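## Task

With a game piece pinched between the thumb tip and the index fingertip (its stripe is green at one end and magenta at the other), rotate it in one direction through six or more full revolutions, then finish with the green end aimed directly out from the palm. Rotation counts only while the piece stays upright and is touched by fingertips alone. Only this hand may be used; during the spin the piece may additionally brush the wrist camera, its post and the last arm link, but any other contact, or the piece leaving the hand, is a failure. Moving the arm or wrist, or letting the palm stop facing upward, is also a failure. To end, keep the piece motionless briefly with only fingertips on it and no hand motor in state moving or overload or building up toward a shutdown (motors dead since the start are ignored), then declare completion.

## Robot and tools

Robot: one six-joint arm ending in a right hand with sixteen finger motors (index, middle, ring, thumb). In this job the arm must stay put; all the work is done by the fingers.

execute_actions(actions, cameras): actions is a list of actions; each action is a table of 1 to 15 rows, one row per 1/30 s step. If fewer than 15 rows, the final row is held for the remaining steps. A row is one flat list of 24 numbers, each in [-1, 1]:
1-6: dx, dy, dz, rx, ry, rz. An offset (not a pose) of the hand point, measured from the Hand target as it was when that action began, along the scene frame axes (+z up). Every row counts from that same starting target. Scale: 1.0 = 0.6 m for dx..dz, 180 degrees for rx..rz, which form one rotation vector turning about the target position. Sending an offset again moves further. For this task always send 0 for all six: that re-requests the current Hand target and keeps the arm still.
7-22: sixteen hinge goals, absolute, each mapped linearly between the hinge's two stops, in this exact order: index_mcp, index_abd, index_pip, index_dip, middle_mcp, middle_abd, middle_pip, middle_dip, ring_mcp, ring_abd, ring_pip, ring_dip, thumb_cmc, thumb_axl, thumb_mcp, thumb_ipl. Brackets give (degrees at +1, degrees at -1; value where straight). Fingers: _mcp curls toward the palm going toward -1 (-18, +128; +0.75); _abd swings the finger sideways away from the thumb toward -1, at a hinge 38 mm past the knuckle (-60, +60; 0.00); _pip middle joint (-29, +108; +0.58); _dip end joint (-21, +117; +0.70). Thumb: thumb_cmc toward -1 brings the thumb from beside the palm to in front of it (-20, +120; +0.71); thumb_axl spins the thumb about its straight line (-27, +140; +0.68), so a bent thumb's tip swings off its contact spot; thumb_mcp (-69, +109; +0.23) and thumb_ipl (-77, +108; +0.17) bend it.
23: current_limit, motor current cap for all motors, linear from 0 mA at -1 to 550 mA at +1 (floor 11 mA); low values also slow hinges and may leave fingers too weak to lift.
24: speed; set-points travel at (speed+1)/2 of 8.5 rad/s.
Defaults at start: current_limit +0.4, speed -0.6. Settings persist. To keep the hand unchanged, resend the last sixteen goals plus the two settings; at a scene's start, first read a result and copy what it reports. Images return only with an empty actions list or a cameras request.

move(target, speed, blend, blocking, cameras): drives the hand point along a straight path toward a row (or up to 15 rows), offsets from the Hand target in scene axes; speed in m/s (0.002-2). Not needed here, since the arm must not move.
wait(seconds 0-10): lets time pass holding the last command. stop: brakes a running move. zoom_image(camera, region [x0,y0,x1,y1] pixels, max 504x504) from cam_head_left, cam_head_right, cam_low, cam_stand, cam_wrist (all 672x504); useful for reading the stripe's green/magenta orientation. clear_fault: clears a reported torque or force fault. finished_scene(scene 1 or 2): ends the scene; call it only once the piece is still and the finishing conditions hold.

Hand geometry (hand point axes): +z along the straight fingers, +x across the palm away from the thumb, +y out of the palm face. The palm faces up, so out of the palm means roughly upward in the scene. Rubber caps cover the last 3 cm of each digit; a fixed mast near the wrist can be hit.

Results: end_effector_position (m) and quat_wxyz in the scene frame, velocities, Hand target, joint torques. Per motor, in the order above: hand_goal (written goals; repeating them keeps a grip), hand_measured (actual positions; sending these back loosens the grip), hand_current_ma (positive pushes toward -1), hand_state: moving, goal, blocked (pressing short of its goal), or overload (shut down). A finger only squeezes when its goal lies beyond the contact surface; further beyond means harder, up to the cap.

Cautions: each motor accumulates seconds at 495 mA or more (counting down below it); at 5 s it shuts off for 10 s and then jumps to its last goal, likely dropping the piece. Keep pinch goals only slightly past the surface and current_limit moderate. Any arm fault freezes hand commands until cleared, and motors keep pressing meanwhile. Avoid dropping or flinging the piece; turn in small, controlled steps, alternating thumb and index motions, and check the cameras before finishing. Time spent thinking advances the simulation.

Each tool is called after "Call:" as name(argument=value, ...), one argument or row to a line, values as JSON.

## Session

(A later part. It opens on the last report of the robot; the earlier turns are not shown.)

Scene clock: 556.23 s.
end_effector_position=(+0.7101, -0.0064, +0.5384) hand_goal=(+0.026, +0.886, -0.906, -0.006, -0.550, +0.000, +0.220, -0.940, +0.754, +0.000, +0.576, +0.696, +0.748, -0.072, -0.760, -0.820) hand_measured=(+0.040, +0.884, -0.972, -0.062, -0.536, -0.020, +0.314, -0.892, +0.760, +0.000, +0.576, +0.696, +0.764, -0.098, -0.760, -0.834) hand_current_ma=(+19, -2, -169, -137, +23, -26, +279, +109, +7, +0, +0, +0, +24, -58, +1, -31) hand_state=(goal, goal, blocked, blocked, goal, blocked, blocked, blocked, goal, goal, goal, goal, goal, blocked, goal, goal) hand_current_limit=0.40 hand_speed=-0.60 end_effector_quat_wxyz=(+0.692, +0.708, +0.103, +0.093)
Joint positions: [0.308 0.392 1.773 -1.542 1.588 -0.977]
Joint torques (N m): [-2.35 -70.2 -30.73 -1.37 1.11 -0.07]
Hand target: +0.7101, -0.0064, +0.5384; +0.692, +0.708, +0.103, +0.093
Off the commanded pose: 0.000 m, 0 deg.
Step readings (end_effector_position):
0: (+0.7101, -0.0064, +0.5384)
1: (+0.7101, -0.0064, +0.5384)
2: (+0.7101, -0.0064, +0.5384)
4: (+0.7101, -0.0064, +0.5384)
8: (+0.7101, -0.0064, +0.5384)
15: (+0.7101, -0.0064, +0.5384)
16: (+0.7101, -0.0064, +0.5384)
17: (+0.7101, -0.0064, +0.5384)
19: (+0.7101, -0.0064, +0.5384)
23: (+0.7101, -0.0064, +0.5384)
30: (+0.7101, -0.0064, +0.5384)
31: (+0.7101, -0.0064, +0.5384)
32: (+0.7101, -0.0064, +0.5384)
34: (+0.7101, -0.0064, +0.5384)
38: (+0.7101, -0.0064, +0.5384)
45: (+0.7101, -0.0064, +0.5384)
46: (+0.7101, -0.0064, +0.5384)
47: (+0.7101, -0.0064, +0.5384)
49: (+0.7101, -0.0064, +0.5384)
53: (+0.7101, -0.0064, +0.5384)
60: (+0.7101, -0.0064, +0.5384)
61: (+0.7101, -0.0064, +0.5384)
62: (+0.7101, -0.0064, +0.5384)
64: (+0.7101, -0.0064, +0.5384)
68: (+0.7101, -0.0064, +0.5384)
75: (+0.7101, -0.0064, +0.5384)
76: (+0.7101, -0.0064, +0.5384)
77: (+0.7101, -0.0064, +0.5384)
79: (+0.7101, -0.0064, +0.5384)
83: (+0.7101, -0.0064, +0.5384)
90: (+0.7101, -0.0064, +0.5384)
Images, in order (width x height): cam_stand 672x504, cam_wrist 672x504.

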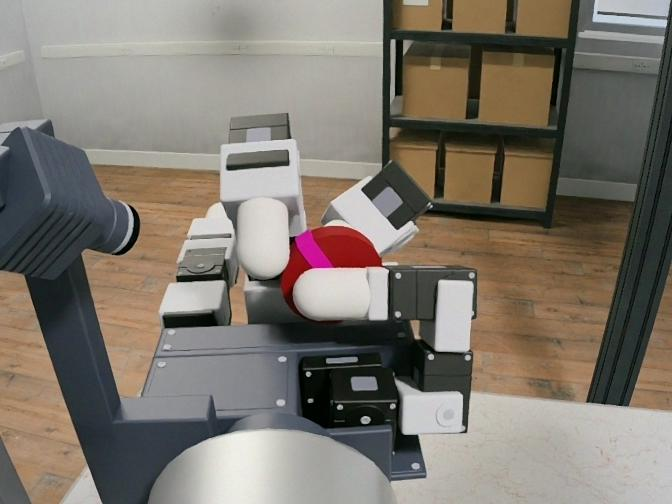

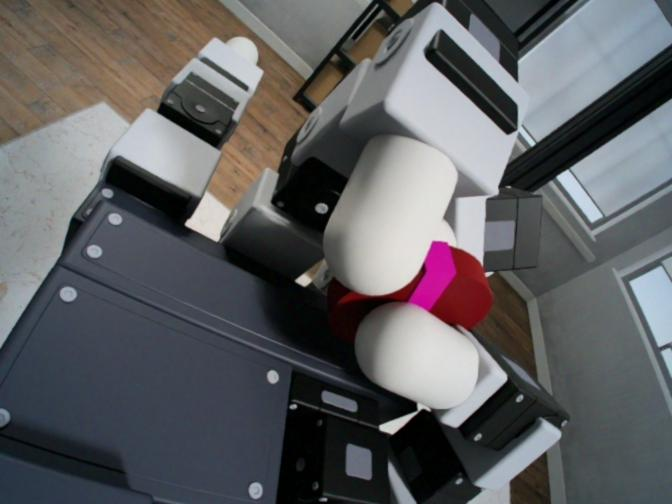

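Call:
execute_actions(
  actions=[
    [[0,0,0,0,0,0,0.026,0.886,-0.906,-0.006,-0.55,-0.25,0.5,-0.75,0.754,0,0.576,0.696,0.748,-0.072,-0.76,-0.82,0.4,-0.6]],
    [[0,0,0,0,0,0,0.026,0.886,-0.906,-0.006,-0.55,0.36,0.58,-0.55,0.754,0,0.576,0.696,0.748,-0.072,-0.76,-0.82,0.4,-0.6]],
    [[0,0,0,0,0,0,0.026,0.886,-0.906,-0.006,-0.55,0.3,0.54,-0.82,0.754,0,0.576,0.696,0.748,-0.072,-0.76,-0.82,0.4,-0.6]],
    [[0,0,0,0,0,0,0.026,0.886,-0.906,-0.006,-0.55,0.12,0.42,-0.9,0.754,0,0.576,0.696,0.748,-0.072,-0.76,-0.82,0.4,-0.6]],
    [[0,0,0,0,0,0,0.026,0.886,-0.906,-0.006,-0.55,0,0.22,-0.94,0.754,0,0.576,0.696,0.748,-0.072,-0.76,-0.82,0.4,-0.6]],
  ],
  cameras=["cam_stand"],
)

Call:
execute_actions(
  actions=[
    [[0,0,0,0,0,0,0.026,0.886,-0.906,-0.006,-0.55,-0.25,0.5,-0.75,0.754,0,0.576,0.696,0.748,-0.072,-0.76,-0.82,0.4,-0.6]],
    [[0,0,0,0,0,0,0.026,0.886,-0.906,-0.006,-0.55,0.36,0.58,-0.55,0.754,0,0.576,0.696,0.748,-0.072,-0.76,-0.82,0.4,-0.6]],
    [[0,0,0,0,0,0,0.026,0.886,-0.906,-0.006,-0.55,0.3,0.54,-0.82,0.754,0,0.576,0.696,0.748,-0.072,-0.76,-0.82,0.4,-0.6]],
    [[0,0,0,0,0,0,0.026,0.886,-0.906,-0.006,-0.55,0.12,0.42,-0.9,0.754,0,0.576,0.696,0.748,-0.072,-0.76,-0.82,0.4,-0.6]],
    [[0,0,0,0,0,0,0.026,0.886,-0.906,-0.006,-0.55,0,0.22,-0.94,0.754,0,0.576,0.696,0.748,-0.072,-0.76,-0.82,0.4,-0.6]],
  ],
  cameras=["cam_stand"],
)

Call:
execute_actions(
  actions=[
    [[0,0,0,0,0,0,0.026,0.886,-0.906,-0.006,-0.55,-0.25,0.5,-0.75,0.754,0,0.576,0.696,0.748,-0.072,-0.76,-0.82,0.4,-0.6]],
    [[0,0,0,0,0,0,0.026,0.886,-0.906,-0.006,-0.55,0.36,0.58,-0.55,0.754,0,0.576,0.696,0.748,-0.072,-0.76,-0.82,0.4,-0.6]],
    [[0,0,0,0,0,0,0.026,0.886,-0.906,-0.006,-0.55,0.3,0.54,-0.82,0.754,0,0.576,0.696,0.748,-0.072,-0.76,-0.82,0.4,-0.6]],
    [[0,0,0,0,0,0,0.026,0.886,-0.906,-0.006,-0.55,0.12,0.42,-0.9,0.754,0,0.576,0.696,0.748,-0.072,-0.76,-0.82,0.4,-0.6]],
    [[0,0,0,0,0,0,0.026,0.886,-0.906,-0.006,-0.55,0,0.22,-0.94,0.754,0,0.576,0.696,0.748,-0.072,-0.76,-0.82,0.4,-0.6]],
  ],
  cameras=["cam_stand","cam_wrist"],
)

Scene clock: 594.30 s.
end_effector_position=(+0.7101, -0.0064, +0.5384) hand_goal=(+0.026, +0.886, -0.906, -0.006, -0.550, +0.000, +0.220, -0.940, +0.754, +0.000, +0.576, +0.696, +0.748, -0.072, -0.760, -0.820) hand_measured=(+0.040, +0.878, -0.972, -0.064, -0.530, -0.022, +0.316, -0.872, +0.760, +0.000, +0.576, +0.696, +0.764, -0.100, -0.758, -0.832) hand_current_ma=(+19, -7, -164, -139, +34, -29, +286, +174, +7, +0, +0, +0, +24, -67, +1, -23) hand_state=(goal, goal, blocked, blocked, blocked, blocked, blocked, blocked, goal, goal, goal, goal, goal, blocked, goal, goal) hand_current_limit=0.40 hand_speed=-0.60 end_effector_quat_wxyz=(+0.692, +0.708, +0.103, +0.093)
Joint positions: [0.308 0.392 1.773 -1.542 1.588 -0.977]
Joint torques (N m): [-2.37 -70.12 -31.01 -1.37 1.12 -0.06]
Hand target: +0.7101, -0.0064, +0.5384; +0.692, +0.708, +0.103, +0.093
Off the commanded pose: 0.000 m, 0 deg.
Step readings (end_effector_position):
0: (+0.7101, -0.0064, +0.5384)
1: (+0.7101, -0.0064, +0.5384)
2: (+0.7101, -0.0064, +0.5384)
4: (+0.7101, -0.0064, +0.5384)
8: (+0.7101, -0.0064, +0.5384)
15: (+0.7101, -0.0064, +0.5384)
16: (+0.7101, -0.0064, +0.5384)
17: (+0.7101, -0.0064, +0.5384)
19: (+0.7101, -0.0064, +0.5384)
23: (+0.7101, -0.0064, +0.5384)
30: (+0.7101, -0.0064, +0.5384)
31: (+0.7101, -0.0064, +0.5384)
32: (+0.7101, -0.0064, +0.5384)
34: (+0.7101, -0.0064, +0.5384)
38: (+0.7101, -0.0064, +0.5384)
45: (+0.7101, -0.0064, +0.5384)
46: (+0.7101, -0.0064, +0.5384)
47: (+0.7101, -0.0064, +0.5384)
49: (+0.7101, -0.0064, +0.5384)
53: (+0.7101, -0.0064, +0.5384)
60: (+0.7101, -0.0064, +0.5384)
61: (+0.7101, -0.0064, +0.5384)
62: (+0.7101, -0.0064, +0.5384)
64: (+0.7101, -0.0064, +0.5384)
68: (+0.7101, -0.0064, +0.5384)
75: (+0.7101, -0.0064, +0.5384)
Images, in order (width x height): cam_stand 672x504.

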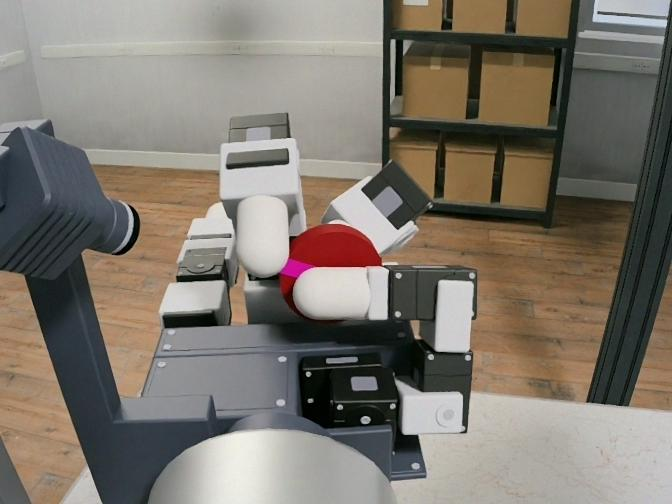

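Scene clock: 597.00 s.
end_effector_position=(+0.7101, -0.0064, +0.5384) hand_goal=(+0.026, +0.886, -0.906, -0.006, -0.550, +0.000, +0.220, -0.940, +0.754, +0.000, +0.576, +0.696, +0.748, -0.072, -0.760, -0.820) hand_measured=(+0.038, +0.876, -0.970, -0.064, -0.530, -0.024, +0.320, -0.866, +0.760, +0.000, +0.576, +0.696, +0.764, -0.100, -0.760, -0.834) hand_current_ma=(+18, -10, -160, -140, +35, -34, +304, +202, +7, +0, +0, +0, +24, -69, +0, -28) hand_state=(goal, goal, blocked, blocked, blocked, blocked, blocked, blocked, goal, goal, goal, goal, goal, blocked, goal, goal) hand_current_limit=0.40 hand_speed=-0.60 end_effector_quat_wxyz=(+0.692, +0.708, +0.103, +0.093)
Joint positions: [0.308 0.392 1.773 -1.542 1.588 -0.977]
Joint torques (N m): [-2.35 -70.04 -31 -1.29 1.1 -0.01]
Hand target: +0.7101, -0.0064, +0.5384; +0.692, +0.708, +0.103, +0.093
Off the commanded pose: 0.000 m, 0 deg.
Step readings (end_effector_position):
0: (+0.7101, -0.0064, +0.5384)
1: (+0.7101, -0.0064, +0.5384)
2: (+0.7101, -0.0064, +0.5384)
4: (+0.7101, -0.0064, +0.5384)
8: (+0.7101, -0.0064, +0.5384)
15: (+0.7101, -0.0064, +0.5384)
16: (+0.7101, -0.0064, +0.5384)
17: (+0.7101, -0.0064, +0.5384)
19: (+0.7101, -0.0064, +0.5384)
23: (+0.7101, -0.0064, +0.5384)
30: (+0.7101, -0.0064, +0.5384)
31: (+0.7101, -0.0064, +0.5384)
32: (+0.7101, -0.0064, +0.5384)
34: (+0.7101, -0.0064, +0.5384)
38: (+0.7101, -0.0064, +0.5384)
45: (+0.7101, -0.0064, +0.5384)
46: (+0.7101, -0.0064, +0.5384)
47: (+0.7101, -0.0064, +0.5384)
49: (+0.7101, -0.0064, +0.5384)
53: (+0.7101, -0.0064, +0.5384)
60: (+0.7101, -0.0064, +0.5384)
61: (+0.7101, -0.0064, +0.5384)
62: (+0.7101, -0.0064, +0.5384)
64: (+0.7101, -0.0064, +0.5384)
68: (+0.7101, -0.0064, +0.5384)
75: (+0.7101, -0.0064, +0.5384)
Images, in order (width x height): cam_stand 672x504.

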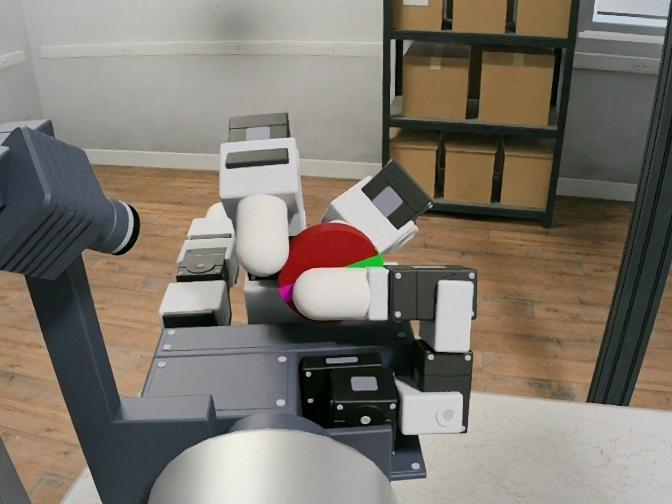

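Scene clock: 599.70 s.
end_effector_position=(+0.7101, -0.0064, +0.5384) hand_goal=(+0.026, +0.886, -0.906, -0.006, -0.550, +0.000, +0.220, -0.940, +0.754, +0.000, +0.576, +0.696, +0.748, -0.072, -0.760, -0.820) hand_measured=(+0.040, +0.874, -0.970, -0.064, -0.530, -0.026, +0.322, -0.860, +0.760, +0.000, +0.576, +0.696, +0.764, -0.102, -0.760, -0.834) hand_current_ma=(+19, -13, -157, -140, +36, -36, +311, +224, +7, +0, +0, +0, +24, -70, +0, -29) hand_state=(goal, goal, blocked, blocked, blocked, blocked, blocked, blocked, goal, goal, goal, goal, goal, blocked, goal, goal) hand_current_limit=0.40 hand_speed=-0.60 end_effector_quat_wxyz=(+0.692, +0.708, +0.103, +0.093)
Joint positions: [0.308 0.392 1.773 -1.542 1.588 -0.977]
Joint torques (N m): [-2.44 -70.18 -30.95 -1.29 1.15 -0.05]
Hand target: +0.7101, -0.0064, +0.5384; +0.692, +0.708, +0.103, +0.093
Off the commanded pose: 0.000 m, 0 deg.
Step readings (end_effector_position):
0: (+0.7101, -0.0064, +0.5384)
1: (+0.7101, -0.0064, +0.5384)
2: (+0.7101, -0.0064, +0.5384)
4: (+0.7101, -0.0064, +0.5384)
8: (+0.7101, -0.0064, +0.5384)
15: (+0.7101, -0.0064, +0.5384)
16: (+0.7101, -0.0064, +0.5384)
17: (+0.7101, -0.0064, +0.5384)
19: (+0.7101, -0.0064, +0.5384)
23: (+0.7101, -0.0064, +0.5384)
30: (+0.7101, -0.0064, +0.5384)
31: (+0.7101, -0.0064, +0.5384)
32: (+0.7101, -0.0064, +0.5384)
34: (+0.7101, -0.0064, +0.5384)
38: (+0.7101, -0.0064, +0.5384)
45: (+0.7101, -0.0064, +0.5384)
46: (+0.7101, -0.0064, +0.5384)
47: (+0.7101, -0.0064, +0.5384)
49: (+0.7101, -0.0064, +0.5384)
53: (+0.7101, -0.0064, +0.5384)
60: (+0.7101, -0.0064, +0.5384)
61: (+0.7101, -0.0064, +0.5384)
62: (+0.7101, -0.0064, +0.5384)
64: (+0.7101, -0.0064, +0.5384)
68: (+0.7101, -0.0064, +0.5384)
75: (+0.7101, -0.0064, +0.5384)
Images, in order (width x height): cam_stand 672x504, cam_wrist 672x504.

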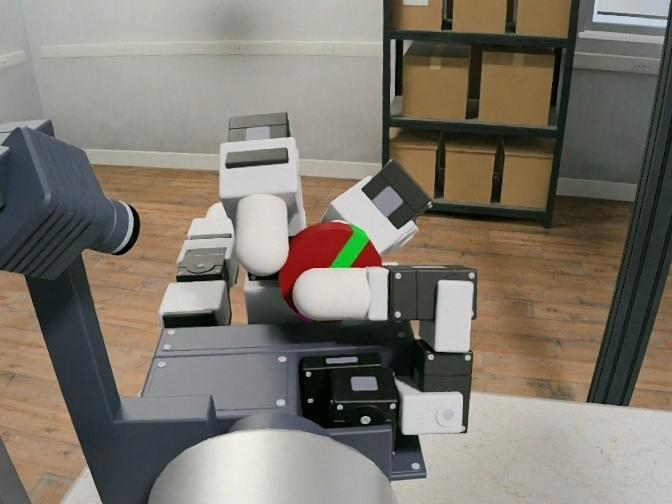

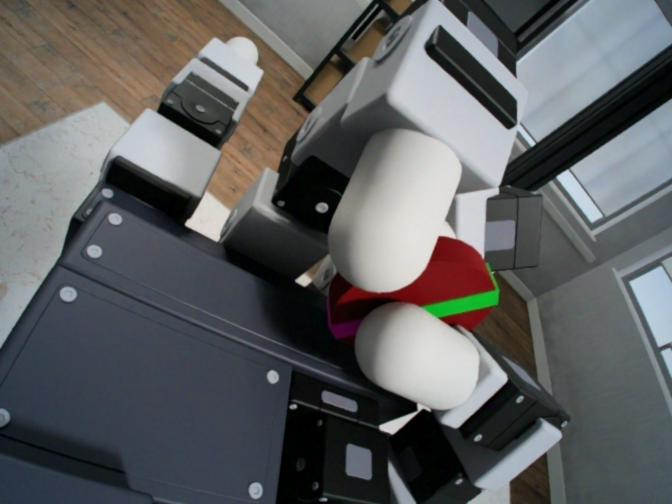

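Call:
execute_actions(
  actions=[
    [[0,0,0,0,0,0,0.026,0.886,-0.906,-0.006,-0.55,-0.25,0.5,-0.75,0.754,0,0.576,0.696,0.748,-0.072,-0.76,-0.82,0.4,-0.6]],
    [[0,0,0,0,0,0,0.026,0.886,-0.906,-0.006,-0.55,0.36,0.58,-0.55,0.754,0,0.576,0.696,0.748,-0.072,-0.76,-0.82,0.4,-0.6]],
    [[0,0,0,0,0,0,0.026,0.886,-0.906,-0.006,-0.55,0.3,0.54,-0.82,0.754,0,0.576,0.696,0.748,-0.072,-0.76,-0.82,0.4,-0.6]],
    [[0,0,0,0,0,0,0.026,0.886,-0.906,-0.006,-0.55,0.12,0.42,-0.9,0.754,0,0.576,0.696,0.748,-0.072,-0.76,-0.82,0.4,-0.6]],
    [[0,0,0,0,0,0,0.026,0.886,-0.906,-0.006,-0.55,0,0.22,-0.94,0.754,0,0.576,0.696,0.748,-0.072,-0.76,-0.82,0.4,-0.6]],
    [[0,0,0,0,0,0,0.026,0.886,-0.906,-0.006,-0.55,-0.25,0.5,-0.75,0.754,0,0.576,0.696,0.748,-0.072,-0.76,-0.82,0.4,-0.6]],
    [[0,0,0,0,0,0,0.026,0.886,-0.906,-0.006,-0.55,0.36,0.58,-0.55,0.754,0,0.576,0.696,0.748,-0.072,-0.76,-0.82,0.4,-0.6]],
    [[0,0,0,0,0,0,0.026,0.886,-0.906,-0.006,-0.55,0.3,0.54,-0.82,0.754,0,0.576,0.696,0.748,-0.072,-0.76,-0.82,0.4,-0.6]],
    [[0,0,0,0,0,0,0.026,0.886,-0.906,-0.006,-0.55,0.12,0.42,-0.9,0.754,0,0.576,0.696,0.748,-0.072,-0.76,-0.82,0.4,-0.6]],
    [[0,0,0,0,0,0,0.026,0.886,-0.906,-0.006,-0.55,0,0.22,-0.94,0.754,0,0.576,0.696,0.748,-0.072,-0.76,-0.82,0.4,-0.6]],
    [[0,0,0,0,0,0,0.026,0.886,-0.906,-0.006,-0.55,-0.25,0.5,-0.75,0.754,0,0.576,0.696,0.748,-0.072,-0.76,-0.82,0.4,-0.6]],
    [[0,0,0,0,0,0,0.026,0.886,-0.906,-0.006,-0.55,0.36,0.58,-0.55,0.754,0,0.576,0.696,0.748,-0.072,-0.76,-0.82,0.4,-0.6]],
    [[0,0,0,0,0,0,0.026,0.886,-0.906,-0.006,-0.55,0.3,0.54,-0.82,0.754,0,0.576,0.696,0.748,-0.072,-0.76,-0.82,0.4,-0.6]],
    [[0,0,0,0,0,0,0.026,0.886,-0.906,-0.006,-0.55,0.12,0.42,-0.9,0.754,0,0.576,0.696,0.748,-0.072,-0.76,-0.82,0.4,-0.6]],
    [[0,0,0,0,0,0,0.026,0.886,-0.906,-0.006,-0.55,0,0.22,-0.94,0.754,0,0.576,0.696,0.748,-0.072,-0.76,-0.82,0.4,-0.6]],
  ],
  cameras=["cam_stand","cam_wrist"],
)

Scene clock: 639.60 s.
end_effector_position=(+0.7101, -0.0064, +0.5384) hand_goal=(+0.026, +0.886, -0.906, -0.006, -0.550, +0.000, +0.220, -0.940, +0.754, +0.000, +0.576, +0.696, +0.748, -0.072, -0.760, -0.820) hand_measured=(+0.040, +0.874, -0.966, -0.062, -0.528, -0.026, +0.322, -0.856, +0.760, +0.000, +0.576, +0.696, +0.764, -0.100, -0.760, -0.836) hand_current_ma=(+22, -13, -149, -136, +38, -38, +311, +239, +7, +0, +0, +0, +23, -68, -1, -32) hand_state=(goal, goal, blocked, blocked, blocked, blocked, blocked, blocked, goal, goal, goal, goal, goal, blocked, goal, goal) hand_current_limit=0.40 hand_speed=-0.60 end_effector_quat_wxyz=(+0.692, +0.708, +0.103, +0.093)
Joint positions: [0.308 0.392 1.773 -1.542 1.588 -0.977]
Joint torques (N m): [-2.42 -69.94 -30.96 -1.34 1.06 -0.06]
Hand target: +0.7101, -0.0064, +0.5384; +0.692, +0.708, +0.103, +0.093
Off the commanded pose: 0.000 m, 0 deg.
Step readings (end_effector_position):
0: (+0.7101, -0.0064, +0.5384)
1: (+0.7101, -0.0064, +0.5384)
2: (+0.7101, -0.0064, +0.5384)
4: (+0.7101, -0.0064, +0.5384)
8: (+0.7101, -0.0064, +0.5384)
15: (+0.7101, -0.0064, +0.5384)
16: (+0.7101, -0.0064, +0.5384)
17: (+0.7101, -0.0064, +0.5384)
19: (+0.7101, -0.0064, +0.5384)
23: (+0.7101, -0.0064, +0.5384)
30: (+0.7101, -0.0064, +0.5384)
31: (+0.7101, -0.0064, +0.5384)
32: (+0.7101, -0.0064, +0.5384)
34: (+0.7101, -0.0064, +0.5384)
38: (+0.7101, -0.0064, +0.5384)
45: (+0.7101, -0.0064, +0.5384)
46: (+0.7101, -0.0064, +0.5384)
47: (+0.7101, -0.0064, +0.5384)
49: (+0.7101, -0.0064, +0.5384)
53: (+0.7101, -0.0064, +0.5384)
60: (+0.7101, -0.0064, +0.5384)
61: (+0.7101, -0.0064, +0.5384)
62: (+0.7101, -0.0064, +0.5384)
64: (+0.7101, -0.0064, +0.5384)
68: (+0.7101, -0.0064, +0.5384)
75: (+0.7101, -0.0064, +0.5384)
76: (+0.7101, -0.0064, +0.5384)
77: (+0.7101, -0.0064, +0.5384)
79: (+0.7101, -0.0064, +0.5384)
83: (+0.7101, -0.0064, +0.5384)
90: (+0.7101, -0.0064, +0.5384)
91: (+0.7101, -0.0064, +0.5384)
92: (+0.7101, -0.0064, +0.5384)
94: (+0.7101, -0.0064, +0.5384)
98: (+0.7101, -0.0064, +0.5384)
105: (+0.7101, -0.0064, +0.5384)
106: (+0.7101, -0.0064, +0.5384)
107: (+0.7101, -0.0064, +0.5384)
109: (+0.7101, -0.0064, +0.5384)
113: (+0.7101, -0.0064, +0.5384)
120: (+0.7101, -0.0064, +0.5384)
121: (+0.7101, -0.0064, +0.5384)
122: (+0.7101, -0.0064, +0.5384)
124: (+0.7101, -0.0064, +0.5384)
128: (+0.7101, -0.0064, +0.5384)
135: (+0.7101, -0.0064, +0.5384)
136: (+0.7101, -0.0064, +0.5384)
137: (+0.7101, -0.0064, +0.5384)
139: (+0.7101, -0.0064, +0.5384)
143: (+0.7101, -0.0064, +0.5384)
150: (+0.7101, -0.0064, +0.5384)
151: (+0.7101, -0.0064, +0.5384)
152: (+0.7101, -0.0064, +0.5384)
154: (+0.7101, -0.0064, +0.5384)
158: (+0.7101, -0.0064, +0.5384)
165: (+0.7101, -0.0064, +0.5384)
166: (+0.7101, -0.0064, +0.5384)
167: (+0.7101, -0.0064, +0.5384)
169: (+0.7101, -0.0064, +0.5384)
173: (+0.7101, -0.0064, +0.5384)
180: (+0.7101, -0.0064, +0.5384)
181: (+0.7101, -0.0064, +0.5384)
182: (+0.7101, -0.0064, +0.5384)
184: (+0.7101, -0.0064, +0.5384)
The list stops here: 12 later lines are left out.
Images, in order (width x height): cam_stand 672x504, cam_wrist 672x504.

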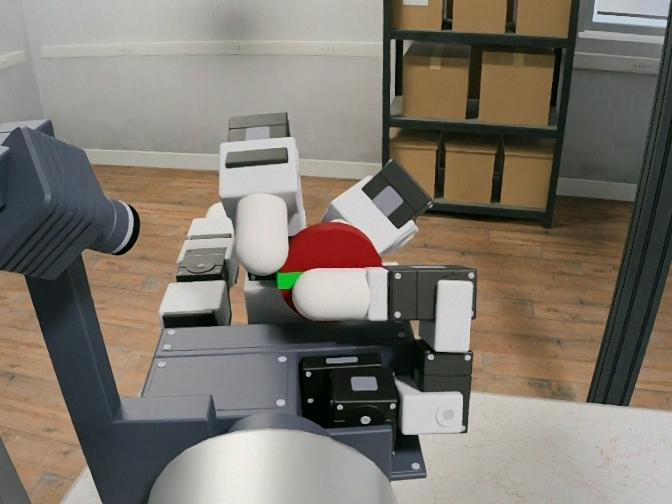

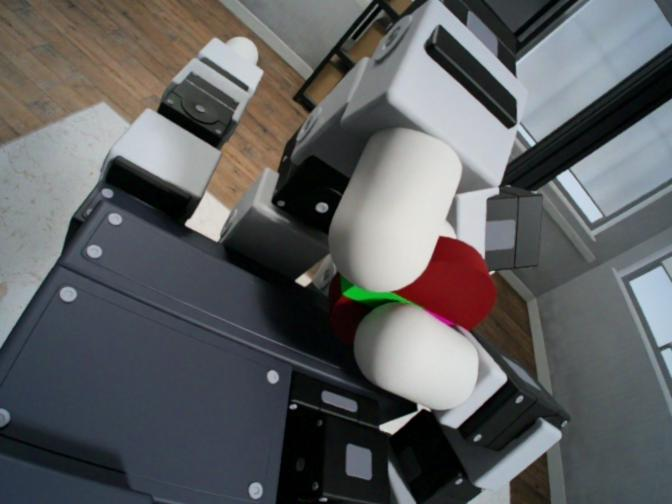

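Call:
execute_actions(
  actions=[
    [[0,0,0,0,0,0,0.026,0.886,-0.906,-0.006,-0.55,-0.2,0.58,-0.55,0.754,0,0.576,0.696,0.748,-0.072,-0.76,-0.82,0.4,-0.6]],
    [[0,0,0,0,0,0,0.026,0.886,-0.906,-0.006,-0.55,0.35,0.56,-0.75,0.754,0,0.576,0.696,0.748,-0.072,-0.76,-0.82,0.4,-0.6]],
    [[0,0,0,0,0,0,0.026,0.886,-0.906,-0.006,-0.55,0.15,0.45,-0.89,0.754,0,0.576,0.696,0.748,-0.072,-0.76,-0.82,0.4,-0.6]],
    [[0,0,0,0,0,0,0.026,0.886,-0.906,-0.006,-0.55,0,0.22,-0.94,0.754,0,0.576,0.696,0.748,-0.072,-0.76,-0.82,0.4,-0.6]],
    [[0,0,0,0,0,0,0.026,0.886,-0.906,-0.006,-0.55,-0.2,0.58,-0.55,0.754,0,0.576,0.696,0.748,-0.072,-0.76,-0.82,0.4,-0.6]],
    [[0,0,0,0,0,0,0.026,0.886,-0.906,-0.006,-0.55,0.35,0.56,-0.75,0.754,0,0.576,0.696,0.748,-0.072,-0.76,-0.82,0.4,-0.6]],
    [[0,0,0,0,0,0,0.026,0.886,-0.906,-0.006,-0.55,0.15,0.45,-0.89,0.754,0,0.576,0.696,0.748,-0.072,-0.76,-0.82,0.4,-0.6]],
    [[0,0,0,0,0,0,0.026,0.886,-0.906,-0.006,-0.55,0,0.22,-0.94,0.754,0,0.576,0.696,0.748,-0.072,-0.76,-0.82,0.4,-0.6]],
    [[0,0,0,0,0,0,0.026,0.886,-0.906,-0.006,-0.55,-0.2,0.58,-0.55,0.754,0,0.576,0.696,0.748,-0.072,-0.76,-0.82,0.4,-0.6]],
    [[0,0,0,0,0,0,0.026,0.886,-0.906,-0.006,-0.55,0.35,0.56,-0.75,0.754,0,0.576,0.696,0.748,-0.072,-0.76,-0.82,0.4,-0.6]],
    [[0,0,0,0,0,0,0.026,0.886,-0.906,-0.006,-0.55,0.15,0.45,-0.89,0.754,0,0.576,0.696,0.748,-0.072,-0.76,-0.82,0.4,-0.6]],
    [[0,0,0,0,0,0,0.026,0.886,-0.906,-0.006,-0.55,0,0.22,-0.94,0.754,0,0.576,0.696,0.748,-0.072,-0.76,-0.82,0.4,-0.6]],
  ],
  cameras=["cam_stand","cam_wrist"],
)

Scene clock: 670.50 s.
end_effector_position=(+0.7101, -0.0064, +0.5384) hand_goal=(+0.026, +0.886, -0.906, -0.006, -0.550, +0.000, +0.220, -0.940, +0.754, +0.000, +0.576, +0.696, +0.748, -0.072, -0.760, -0.820) hand_measured=(+0.044, +0.876, -0.964, -0.062, -0.528, -0.024, +0.318, -0.862, +0.760, +0.000, +0.576, +0.696, +0.764, -0.100, -0.760, -0.836) hand_current_ma=(+28, -10, -137, -131, +38, -34, +288, +216, +7, +0, +0, +0, +24, -65, +0, -33) hand_state=(goal, goal, blocked, blocked, blocked, blocked, blocked, blocked, goal, goal, goal, goal, goal, blocked, goal, goal) hand_current_limit=0.40 hand_speed=-0.60 end_effector_quat_wxyz=(+0.692, +0.708, +0.103, +0.093)
Joint positions: [0.308 0.392 1.773 -1.542 1.588 -0.977]
Joint torques (N m): [-2.29 -69.99 -30.87 -1.35 1.12 -0.05]
Hand target: +0.7101, -0.0064, +0.5384; +0.692, +0.708, +0.103, +0.093
Off the commanded pose: 0.000 m, 0 deg.
Step readings (end_effector_position):
0: (+0.7101, -0.0064, +0.5384)
1: (+0.7101, -0.0064, +0.5384)
2: (+0.7101, -0.0064, +0.5384)
4: (+0.7101, -0.0064, +0.5384)
8: (+0.7101, -0.0064, +0.5384)
15: (+0.7101, -0.0064, +0.5384)
16: (+0.7101, -0.0064, +0.5384)
17: (+0.7101, -0.0064, +0.5384)
19: (+0.7101, -0.0064, +0.5384)
23: (+0.7101, -0.0064, +0.5384)
30: (+0.7101, -0.0064, +0.5384)
31: (+0.7101, -0.0064, +0.5384)
32: (+0.7101, -0.0064, +0.5384)
34: (+0.7101, -0.0064, +0.5384)
38: (+0.7101, -0.0064, +0.5384)
45: (+0.7101, -0.0064, +0.5384)
46: (+0.7101, -0.0064, +0.5384)
47: (+0.7101, -0.0064, +0.5384)
49: (+0.7101, -0.0064, +0.5384)
53: (+0.7101, -0.0064, +0.5384)
60: (+0.7101, -0.0064, +0.5384)
61: (+0.7101, -0.0064, +0.5384)
62: (+0.7101, -0.0064, +0.5384)
64: (+0.7101, -0.0064, +0.5384)
68: (+0.7101, -0.0064, +0.5384)
75: (+0.7101, -0.0064, +0.5384)
76: (+0.7101, -0.0064, +0.5384)
77: (+0.7101, -0.0064, +0.5384)
79: (+0.7101, -0.0064, +0.5384)
83: (+0.7101, -0.0064, +0.5384)
90: (+0.7101, -0.0064, +0.5384)
91: (+0.7101, -0.0064, +0.5384)
92: (+0.7101, -0.0064, +0.5384)
94: (+0.7101, -0.0064, +0.5384)
98: (+0.7101, -0.0064, +0.5384)
105: (+0.7101, -0.0064, +0.5384)
106: (+0.7101, -0.0064, +0.5384)
107: (+0.7101, -0.0064, +0.5384)
109: (+0.7101, -0.0064, +0.5384)
113: (+0.7101, -0.0064, +0.5384)
120: (+0.7101, -0.0064, +0.5384)
121: (+0.7101, -0.0064, +0.5384)
122: (+0.7101, -0.0064, +0.5384)
124: (+0.7101, -0.0064, +0.5384)
128: (+0.7101, -0.0064, +0.5384)
135: (+0.7101, -0.0064, +0.5384)
136: (+0.7101, -0.0064, +0.5384)
137: (+0.7101, -0.0064, +0.5384)
139: (+0.7101, -0.0064, +0.5384)
143: (+0.7101, -0.0064, +0.5384)
150: (+0.7101, -0.0064, +0.5384)
151: (+0.7101, -0.0064, +0.5384)
152: (+0.7101, -0.0064, +0.5384)
154: (+0.7101, -0.0064, +0.5384)
158: (+0.7101, -0.0064, +0.5384)
165: (+0.7101, -0.0064, +0.5384)
166: (+0.7101, -0.0064, +0.5384)
167: (+0.7101, -0.0064, +0.5384)
169: (+0.7101, -0.0064, +0.5384)
173: (+0.7101, -0.0064, +0.5384)
180: (+0.7101, -0.0064, +0.5384)
Images, in order (width x height): cam_stand 672x504, cam_wrist 672x504.

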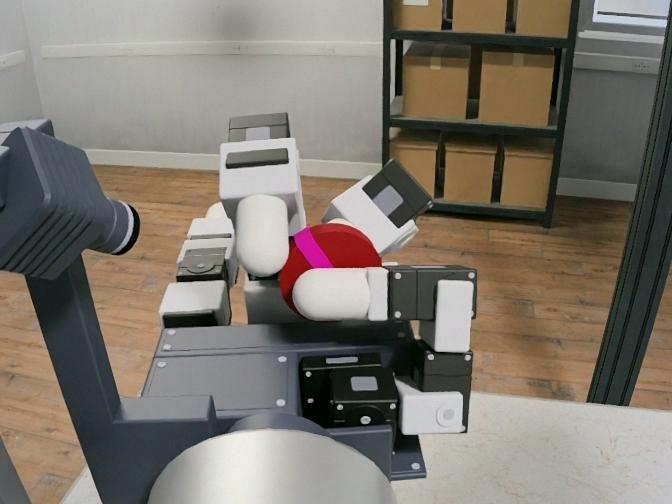

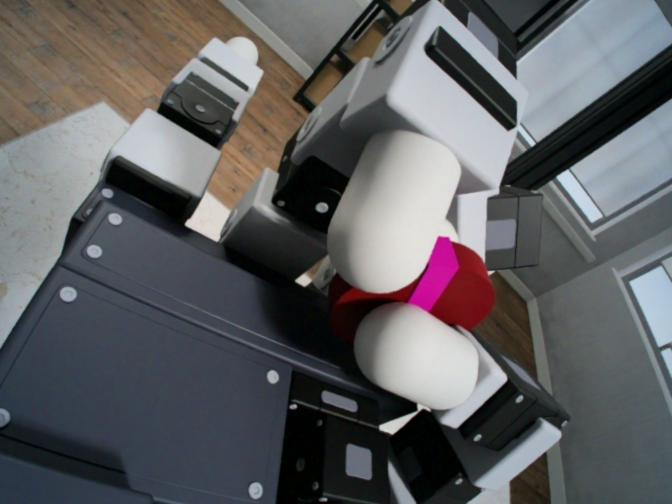

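Call:
execute_actions(
  actions=[
    [[0,0,0,0,0,0,0.026,0.886,-0.906,-0.006,-0.55,-0.2,0.58,-0.55,0.754,0,0.576,0.696,0.748,-0.072,-0.76,-0.82,0.4,-0.6]],
    [[0,0,0,0,0,0,0.026,0.886,-0.906,-0.006,-0.55,0.35,0.56,-0.75,0.754,0,0.576,0.696,0.748,-0.072,-0.76,-0.82,0.4,-0.6]],
    [[0,0,0,0,0,0,0.026,0.886,-0.906,-0.006,-0.55,0.15,0.45,-0.89,0.754,0,0.576,0.696,0.748,-0.072,-0.76,-0.82,0.4,-0.6]],
    [[0,0,0,0,0,0,0.026,0.886,-0.906,-0.006,-0.55,0,0.22,-0.94,0.754,0,0.576,0.696,0.748,-0.072,-0.76,-0.82,0.4,-0.6]],
    [[0,0,0,0,0,0,0.026,0.886,-0.906,-0.006,-0.55,-0.2,0.58,-0.55,0.754,0,0.576,0.696,0.748,-0.072,-0.76,-0.82,0.4,-0.6]],
    [[0,0,0,0,0,0,0.026,0.886,-0.906,-0.006,-0.55,0.35,0.56,-0.75,0.754,0,0.576,0.696,0.748,-0.072,-0.76,-0.82,0.4,-0.6]],
    [[0,0,0,0,0,0,0.026,0.886,-0.906,-0.006,-0.55,0.15,0.45,-0.89,0.754,0,0.576,0.696,0.748,-0.072,-0.76,-0.82,0.4,-0.6]],
    [[0,0,0,0,0,0,0.026,0.886,-0.906,-0.006,-0.55,0,0.22,-0.94,0.754,0,0.576,0.696,0.748,-0.072,-0.76,-0.82,0.4,-0.6]],
    [[0,0,0,0,0,0,0.026,0.886,-0.906,-0.006,-0.55,-0.2,0.58,-0.55,0.754,0,0.576,0.696,0.748,-0.072,-0.76,-0.82,0.4,-0.6]],
    [[0,0,0,0,0,0,0.026,0.886,-0.906,-0.006,-0.55,0.35,0.56,-0.75,0.754,0,0.576,0.696,0.748,-0.072,-0.76,-0.82,0.4,-0.6]],
    [[0,0,0,0,0,0,0.026,0.886,-0.906,-0.006,-0.55,0.15,0.45,-0.89,0.754,0,0.576,0.696,0.748,-0.072,-0.76,-0.82,0.4,-0.6]],
    [[0,0,0,0,0,0,0.026,0.886,-0.906,-0.006,-0.55,0,0.22,-0.94,0.754,0,0.576,0.696,0.748,-0.072,-0.76,-0.82,0.4,-0.6]],
  ],
  cameras=["cam_stand"],
)

Call:
execute_actions(
  actions=[
    [[0,0,0,0,0,0,0.026,0.886,-0.906,-0.006,-0.55,-0.2,0.58,-0.55,0.754,0,0.576,0.696,0.748,-0.072,-0.76,-0.82,0.4,-0.6]],
    [[0,0,0,0,0,0,0.026,0.886,-0.906,-0.006,-0.55,0.35,0.56,-0.75,0.754,0,0.576,0.696,0.748,-0.072,-0.76,-0.82,0.4,-0.6]],
    [[0,0,0,0,0,0,0.026,0.886,-0.906,-0.006,-0.55,0.15,0.45,-0.89,0.754,0,0.576,0.696,0.748,-0.072,-0.76,-0.82,0.4,-0.6]],
    [[0,0,0,0,0,0,0.026,0.886,-0.906,-0.006,-0.55,0,0.22,-0.94,0.754,0,0.576,0.696,0.748,-0.072,-0.76,-0.82,0.4,-0.6]],
    [[0,0,0,0,0,0,0.026,0.886,-0.906,-0.006,-0.55,-0.2,0.58,-0.55,0.754,0,0.576,0.696,0.748,-0.072,-0.76,-0.82,0.4,-0.6]],
    [[0,0,0,0,0,0,0.026,0.886,-0.906,-0.006,-0.55,0.35,0.56,-0.75,0.754,0,0.576,0.696,0.748,-0.072,-0.76,-0.82,0.4,-0.6]],
    [[0,0,0,0,0,0,0.026,0.886,-0.906,-0.006,-0.55,0.15,0.45,-0.89,0.754,0,0.576,0.696,0.748,-0.072,-0.76,-0.82,0.4,-0.6]],
    [[0,0,0,0,0,0,0.026,0.886,-0.906,-0.006,-0.55,0,0.22,-0.94,0.754,0,0.576,0.696,0.748,-0.072,-0.76,-0.82,0.4,-0.6]],
    [[0,0,0,0,0,0,0.026,0.886,-0.906,-0.006,-0.55,-0.2,0.58,-0.55,0.754,0,0.576,0.696,0.748,-0.072,-0.76,-0.82,0.4,-0.6]],
    [[0,0,0,0,0,0,0.026,0.886,-0.906,-0.006,-0.55,0.35,0.56,-0.75,0.754,0,0.576,0.696,0.748,-0.072,-0.76,-0.82,0.4,-0.6]],
    [[0,0,0,0,0,0,0.026,0.886,-0.906,-0.006,-0.55,0.15,0.45,-0.89,0.754,0,0.576,0.696,0.748,-0.072,-0.76,-0.82,0.4,-0.6]],
    [[0,0,0,0,0,0,0.026,0.886,-0.906,-0.006,-0.55,0,0.22,-0.94,0.754,0,0.576,0.696,0.748,-0.072,-0.76,-0.82,0.4,-0.6]],
  ],
  cameras=["cam_stand","cam_wrist"],
)

Scene clock: 723.00 s.
end_effector_position=(+0.7101, -0.0064, +0.5384) hand_goal=(+0.026, +0.886, -0.906, -0.006, -0.550, +0.000, +0.220, -0.940, +0.754, +0.000, +0.576, +0.696, +0.748, -0.072, -0.760, -0.820) hand_measured=(+0.044, +0.878, -0.962, -0.060, -0.528, -0.024, +0.316, -0.866, +0.760, +0.000, +0.576, +0.696, +0.764, -0.100, -0.760, -0.836) hand_current_ma=(+28, -8, -136, -130, +38, -32, +281, +199, +7, +0, +0, +0, +23, -64, +0, -34) hand_state=(goal, goal, blocked, blocked, blocked, blocked, blocked, blocked, goal, goal, goal, goal, goal, blocked, goal, goal) hand_current_limit=0.40 hand_speed=-0.60 end_effector_quat_wxyz=(+0.692, +0.708, +0.103, +0.093)
Joint positions: [0.308 0.392 1.773 -1.542 1.588 -0.977]
Joint torques (N m): [-2.69 -70.19 -31.09 -1.37 1.13 -0.04]
Hand target: +0.7101, -0.0064, +0.5384; +0.692, +0.708, +0.103, +0.093
Off the commanded pose: 0.000 m, 0 deg.
Step readings (end_effector_position):
0: (+0.7101, -0.0064, +0.5384)
1: (+0.7101, -0.0064, +0.5384)
2: (+0.7101, -0.0064, +0.5384)
4: (+0.7101, -0.0064, +0.5384)
8: (+0.7101, -0.0064, +0.5384)
15: (+0.7101, -0.0064, +0.5384)
16: (+0.7101, -0.0064, +0.5384)
17: (+0.7101, -0.0064, +0.5384)
19: (+0.7101, -0.0064, +0.5384)
23: (+0.7101, -0.0064, +0.5384)
30: (+0.7101, -0.0064, +0.5384)
31: (+0.7101, -0.0064, +0.5384)
32: (+0.7101, -0.0064, +0.5384)
34: (+0.7101, -0.0064, +0.5384)
38: (+0.7101, -0.0064, +0.5384)
45: (+0.7101, -0.0064, +0.5384)
46: (+0.7101, -0.0064, +0.5384)
47: (+0.7101, -0.0064, +0.5384)
49: (+0.7101, -0.0064, +0.5384)
53: (+0.7101, -0.0064, +0.5384)
60: (+0.7101, -0.0064, +0.5384)
61: (+0.7101, -0.0064, +0.5384)
62: (+0.7101, -0.0064, +0.5384)
64: (+0.7101, -0.0064, +0.5384)
68: (+0.7101, -0.0064, +0.5384)
75: (+0.7101, -0.0064, +0.5384)
76: (+0.7101, -0.0064, +0.5384)
77: (+0.7101, -0.0064, +0.5384)
79: (+0.7101, -0.0064, +0.5384)
83: (+0.7101, -0.0064, +0.5384)
90: (+0.7101, -0.0064, +0.5384)
91: (+0.7101, -0.0064, +0.5384)
92: (+0.7101, -0.0064, +0.5384)
94: (+0.7101, -0.0064, +0.5384)
98: (+0.7101, -0.0064, +0.5384)
105: (+0.7101, -0.0064, +0.5384)
106: (+0.7101, -0.0064, +0.5384)
107: (+0.7101, -0.0064, +0.5384)
109: (+0.7101, -0.0064, +0.5384)
113: (+0.7101, -0.0064, +0.5384)
120: (+0.7101, -0.0064, +0.5384)
121: (+0.7101, -0.0064, +0.5384)
122: (+0.7101, -0.0064, +0.5384)
124: (+0.7101, -0.0064, +0.5384)
128: (+0.7101, -0.0064, +0.5384)
135: (+0.7101, -0.0064, +0.5384)
136: (+0.7101, -0.0064, +0.5384)
137: (+0.7101, -0.0064, +0.5384)
139: (+0.7101, -0.0064, +0.5384)
143: (+0.7101, -0.0064, +0.5384)
150: (+0.7101, -0.0064, +0.5384)
151: (+0.7101, -0.0064, +0.5384)
152: (+0.7101, -0.0064, +0.5384)
154: (+0.7101, -0.0064, +0.5384)
158: (+0.7101, -0.0064, +0.5384)
165: (+0.7101, -0.0064, +0.5384)
166: (+0.7101, -0.0064, +0.5384)
167: (+0.7101, -0.0064, +0.5384)
169: (+0.7101, -0.0064, +0.5384)
173: (+0.7101, -0.0064, +0.5384)
180: (+0.7101, -0.0064, +0.5384)
Images, in order (width x height): cam_stand 672x504.

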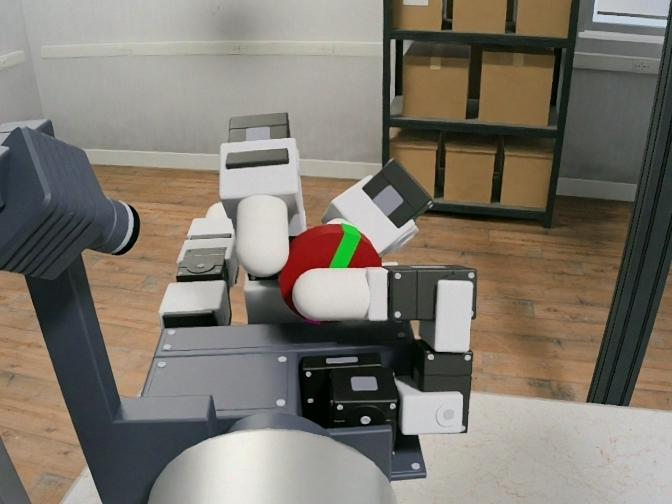

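Scene clock: 729.20 s.
end_effector_position=(+0.7101, -0.0064, +0.5384) hand_goal=(+0.026, +0.886, -0.906, -0.006, -0.550, +0.000, +0.220, -0.940, +0.754, +0.000, +0.576, +0.696, +0.748, -0.072, -0.760, -0.820) hand_measured=(+0.044, +0.878, -0.964, -0.062, -0.528, -0.024, +0.314, -0.868, +0.760, +0.000, +0.576, +0.696, +0.764, -0.100, -0.760, -0.834) hand_current_ma=(+27, -8, -140, -131, +38, -31, +278, +192, +7, +0, +0, +0, +23, -65, +0, -31) hand_state=(goal, goal, blocked, blocked, blocked, blocked, blocked, blocked, goal, goal, goal, goal, goal, blocked, goal, goal) hand_current_limit=0.40 hand_speed=-0.60 end_effector_quat_wxyz=(+0.692, +0.708, +0.103, +0.093)
Joint positions: [0.308 0.392 1.773 -1.542 1.588 -0.977]
Joint torques (N m): [-2.43 -70.14 -31.07 -1.33 1.16 -0.02]
Hand target: +0.7101, -0.0064, +0.5384; +0.692, +0.708, +0.103, +0.093
Off the commanded pose: 0.000 m, 0 deg.
Step readings (end_effector_position):
0: (+0.7101, -0.0064, +0.5384)
1: (+0.7101, -0.0064, +0.5384)
2: (+0.7101, -0.0064, +0.5384)
4: (+0.7101, -0.0064, +0.5384)
8: (+0.7101, -0.0064, +0.5384)
15: (+0.7101, -0.0064, +0.5384)
16: (+0.7101, -0.0064, +0.5384)
17: (+0.7101, -0.0064, +0.5384)
19: (+0.7101, -0.0064, +0.5384)
23: (+0.7101, -0.0064, +0.5384)
30: (+0.7101, -0.0064, +0.5384)
31: (+0.7101, -0.0064, +0.5384)
32: (+0.7101, -0.0064, +0.5384)
34: (+0.7101, -0.0064, +0.5384)
38: (+0.7101, -0.0064, +0.5384)
45: (+0.7101, -0.0064, +0.5384)
46: (+0.7101, -0.0064, +0.5384)
47: (+0.7101, -0.0064, +0.5384)
49: (+0.7101, -0.0064, +0.5384)
53: (+0.7101, -0.0064, +0.5384)
60: (+0.7101, -0.0064, +0.5384)
61: (+0.7101, -0.0064, +0.5384)
62: (+0.7101, -0.0064, +0.5384)
64: (+0.7101, -0.0064, +0.5384)
68: (+0.7101, -0.0064, +0.5384)
75: (+0.7101, -0.0064, +0.5384)
76: (+0.7101, -0.0064, +0.5384)
77: (+0.7101, -0.0064, +0.5384)
79: (+0.7101, -0.0064, +0.5384)
83: (+0.7101, -0.0064, +0.5384)
90: (+0.7101, -0.0064, +0.5384)
91: (+0.7101, -0.0064, +0.5384)
92: (+0.7101, -0.0064, +0.5384)
94: (+0.7101, -0.0064, +0.5384)
98: (+0.7101, -0.0064, +0.5384)
105: (+0.7101, -0.0064, +0.5384)
106: (+0.7101, -0.0064, +0.5384)
107: (+0.7101, -0.0064, +0.5384)
109: (+0.7101, -0.0064, +0.5384)
113: (+0.7101, -0.0064, +0.5384)
120: (+0.7101, -0.0064, +0.5384)
121: (+0.7101, -0.0064, +0.5384)
122: (+0.7101, -0.0064, +0.5384)
124: (+0.7101, -0.0064, +0.5384)
128: (+0.7101, -0.0064, +0.5384)
135: (+0.7101, -0.0064, +0.5384)
136: (+0.7101, -0.0064, +0.5384)
137: (+0.7101, -0.0064, +0.5384)
139: (+0.7101, -0.0064, +0.5384)
143: (+0.7101, -0.0064, +0.5384)
150: (+0.7101, -0.0064, +0.5384)
151: (+0.7101, -0.0064, +0.5384)
152: (+0.7101, -0.0064, +0.5384)
154: (+0.7101, -0.0064, +0.5384)
158: (+0.7101, -0.0064, +0.5384)
165: (+0.7101, -0.0064, +0.5384)
166: (+0.7101, -0.0064, +0.5384)
167: (+0.7101, -0.0064, +0.5384)
169: (+0.7101, -0.0064, +0.5384)
173: (+0.7101, -0.0064, +0.5384)
180: (+0.7101, -0.0064, +0.5384)
Images, in order (width x height): cam_stand 672x504, cam_wrist 672x504.

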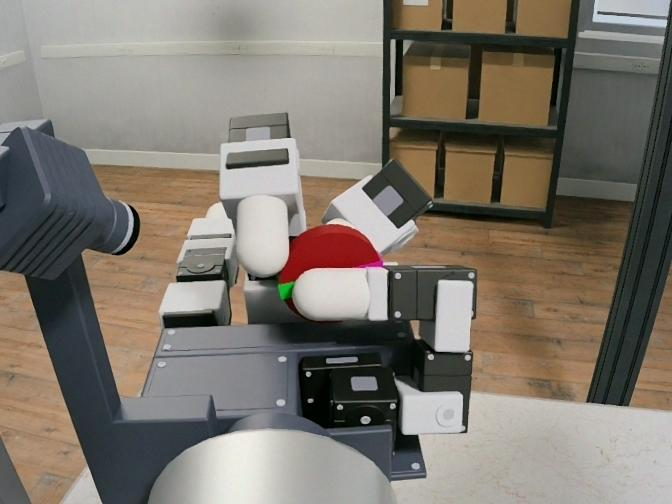

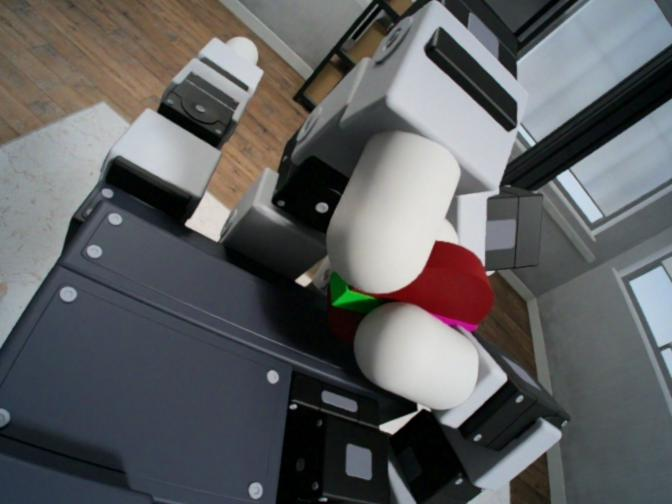

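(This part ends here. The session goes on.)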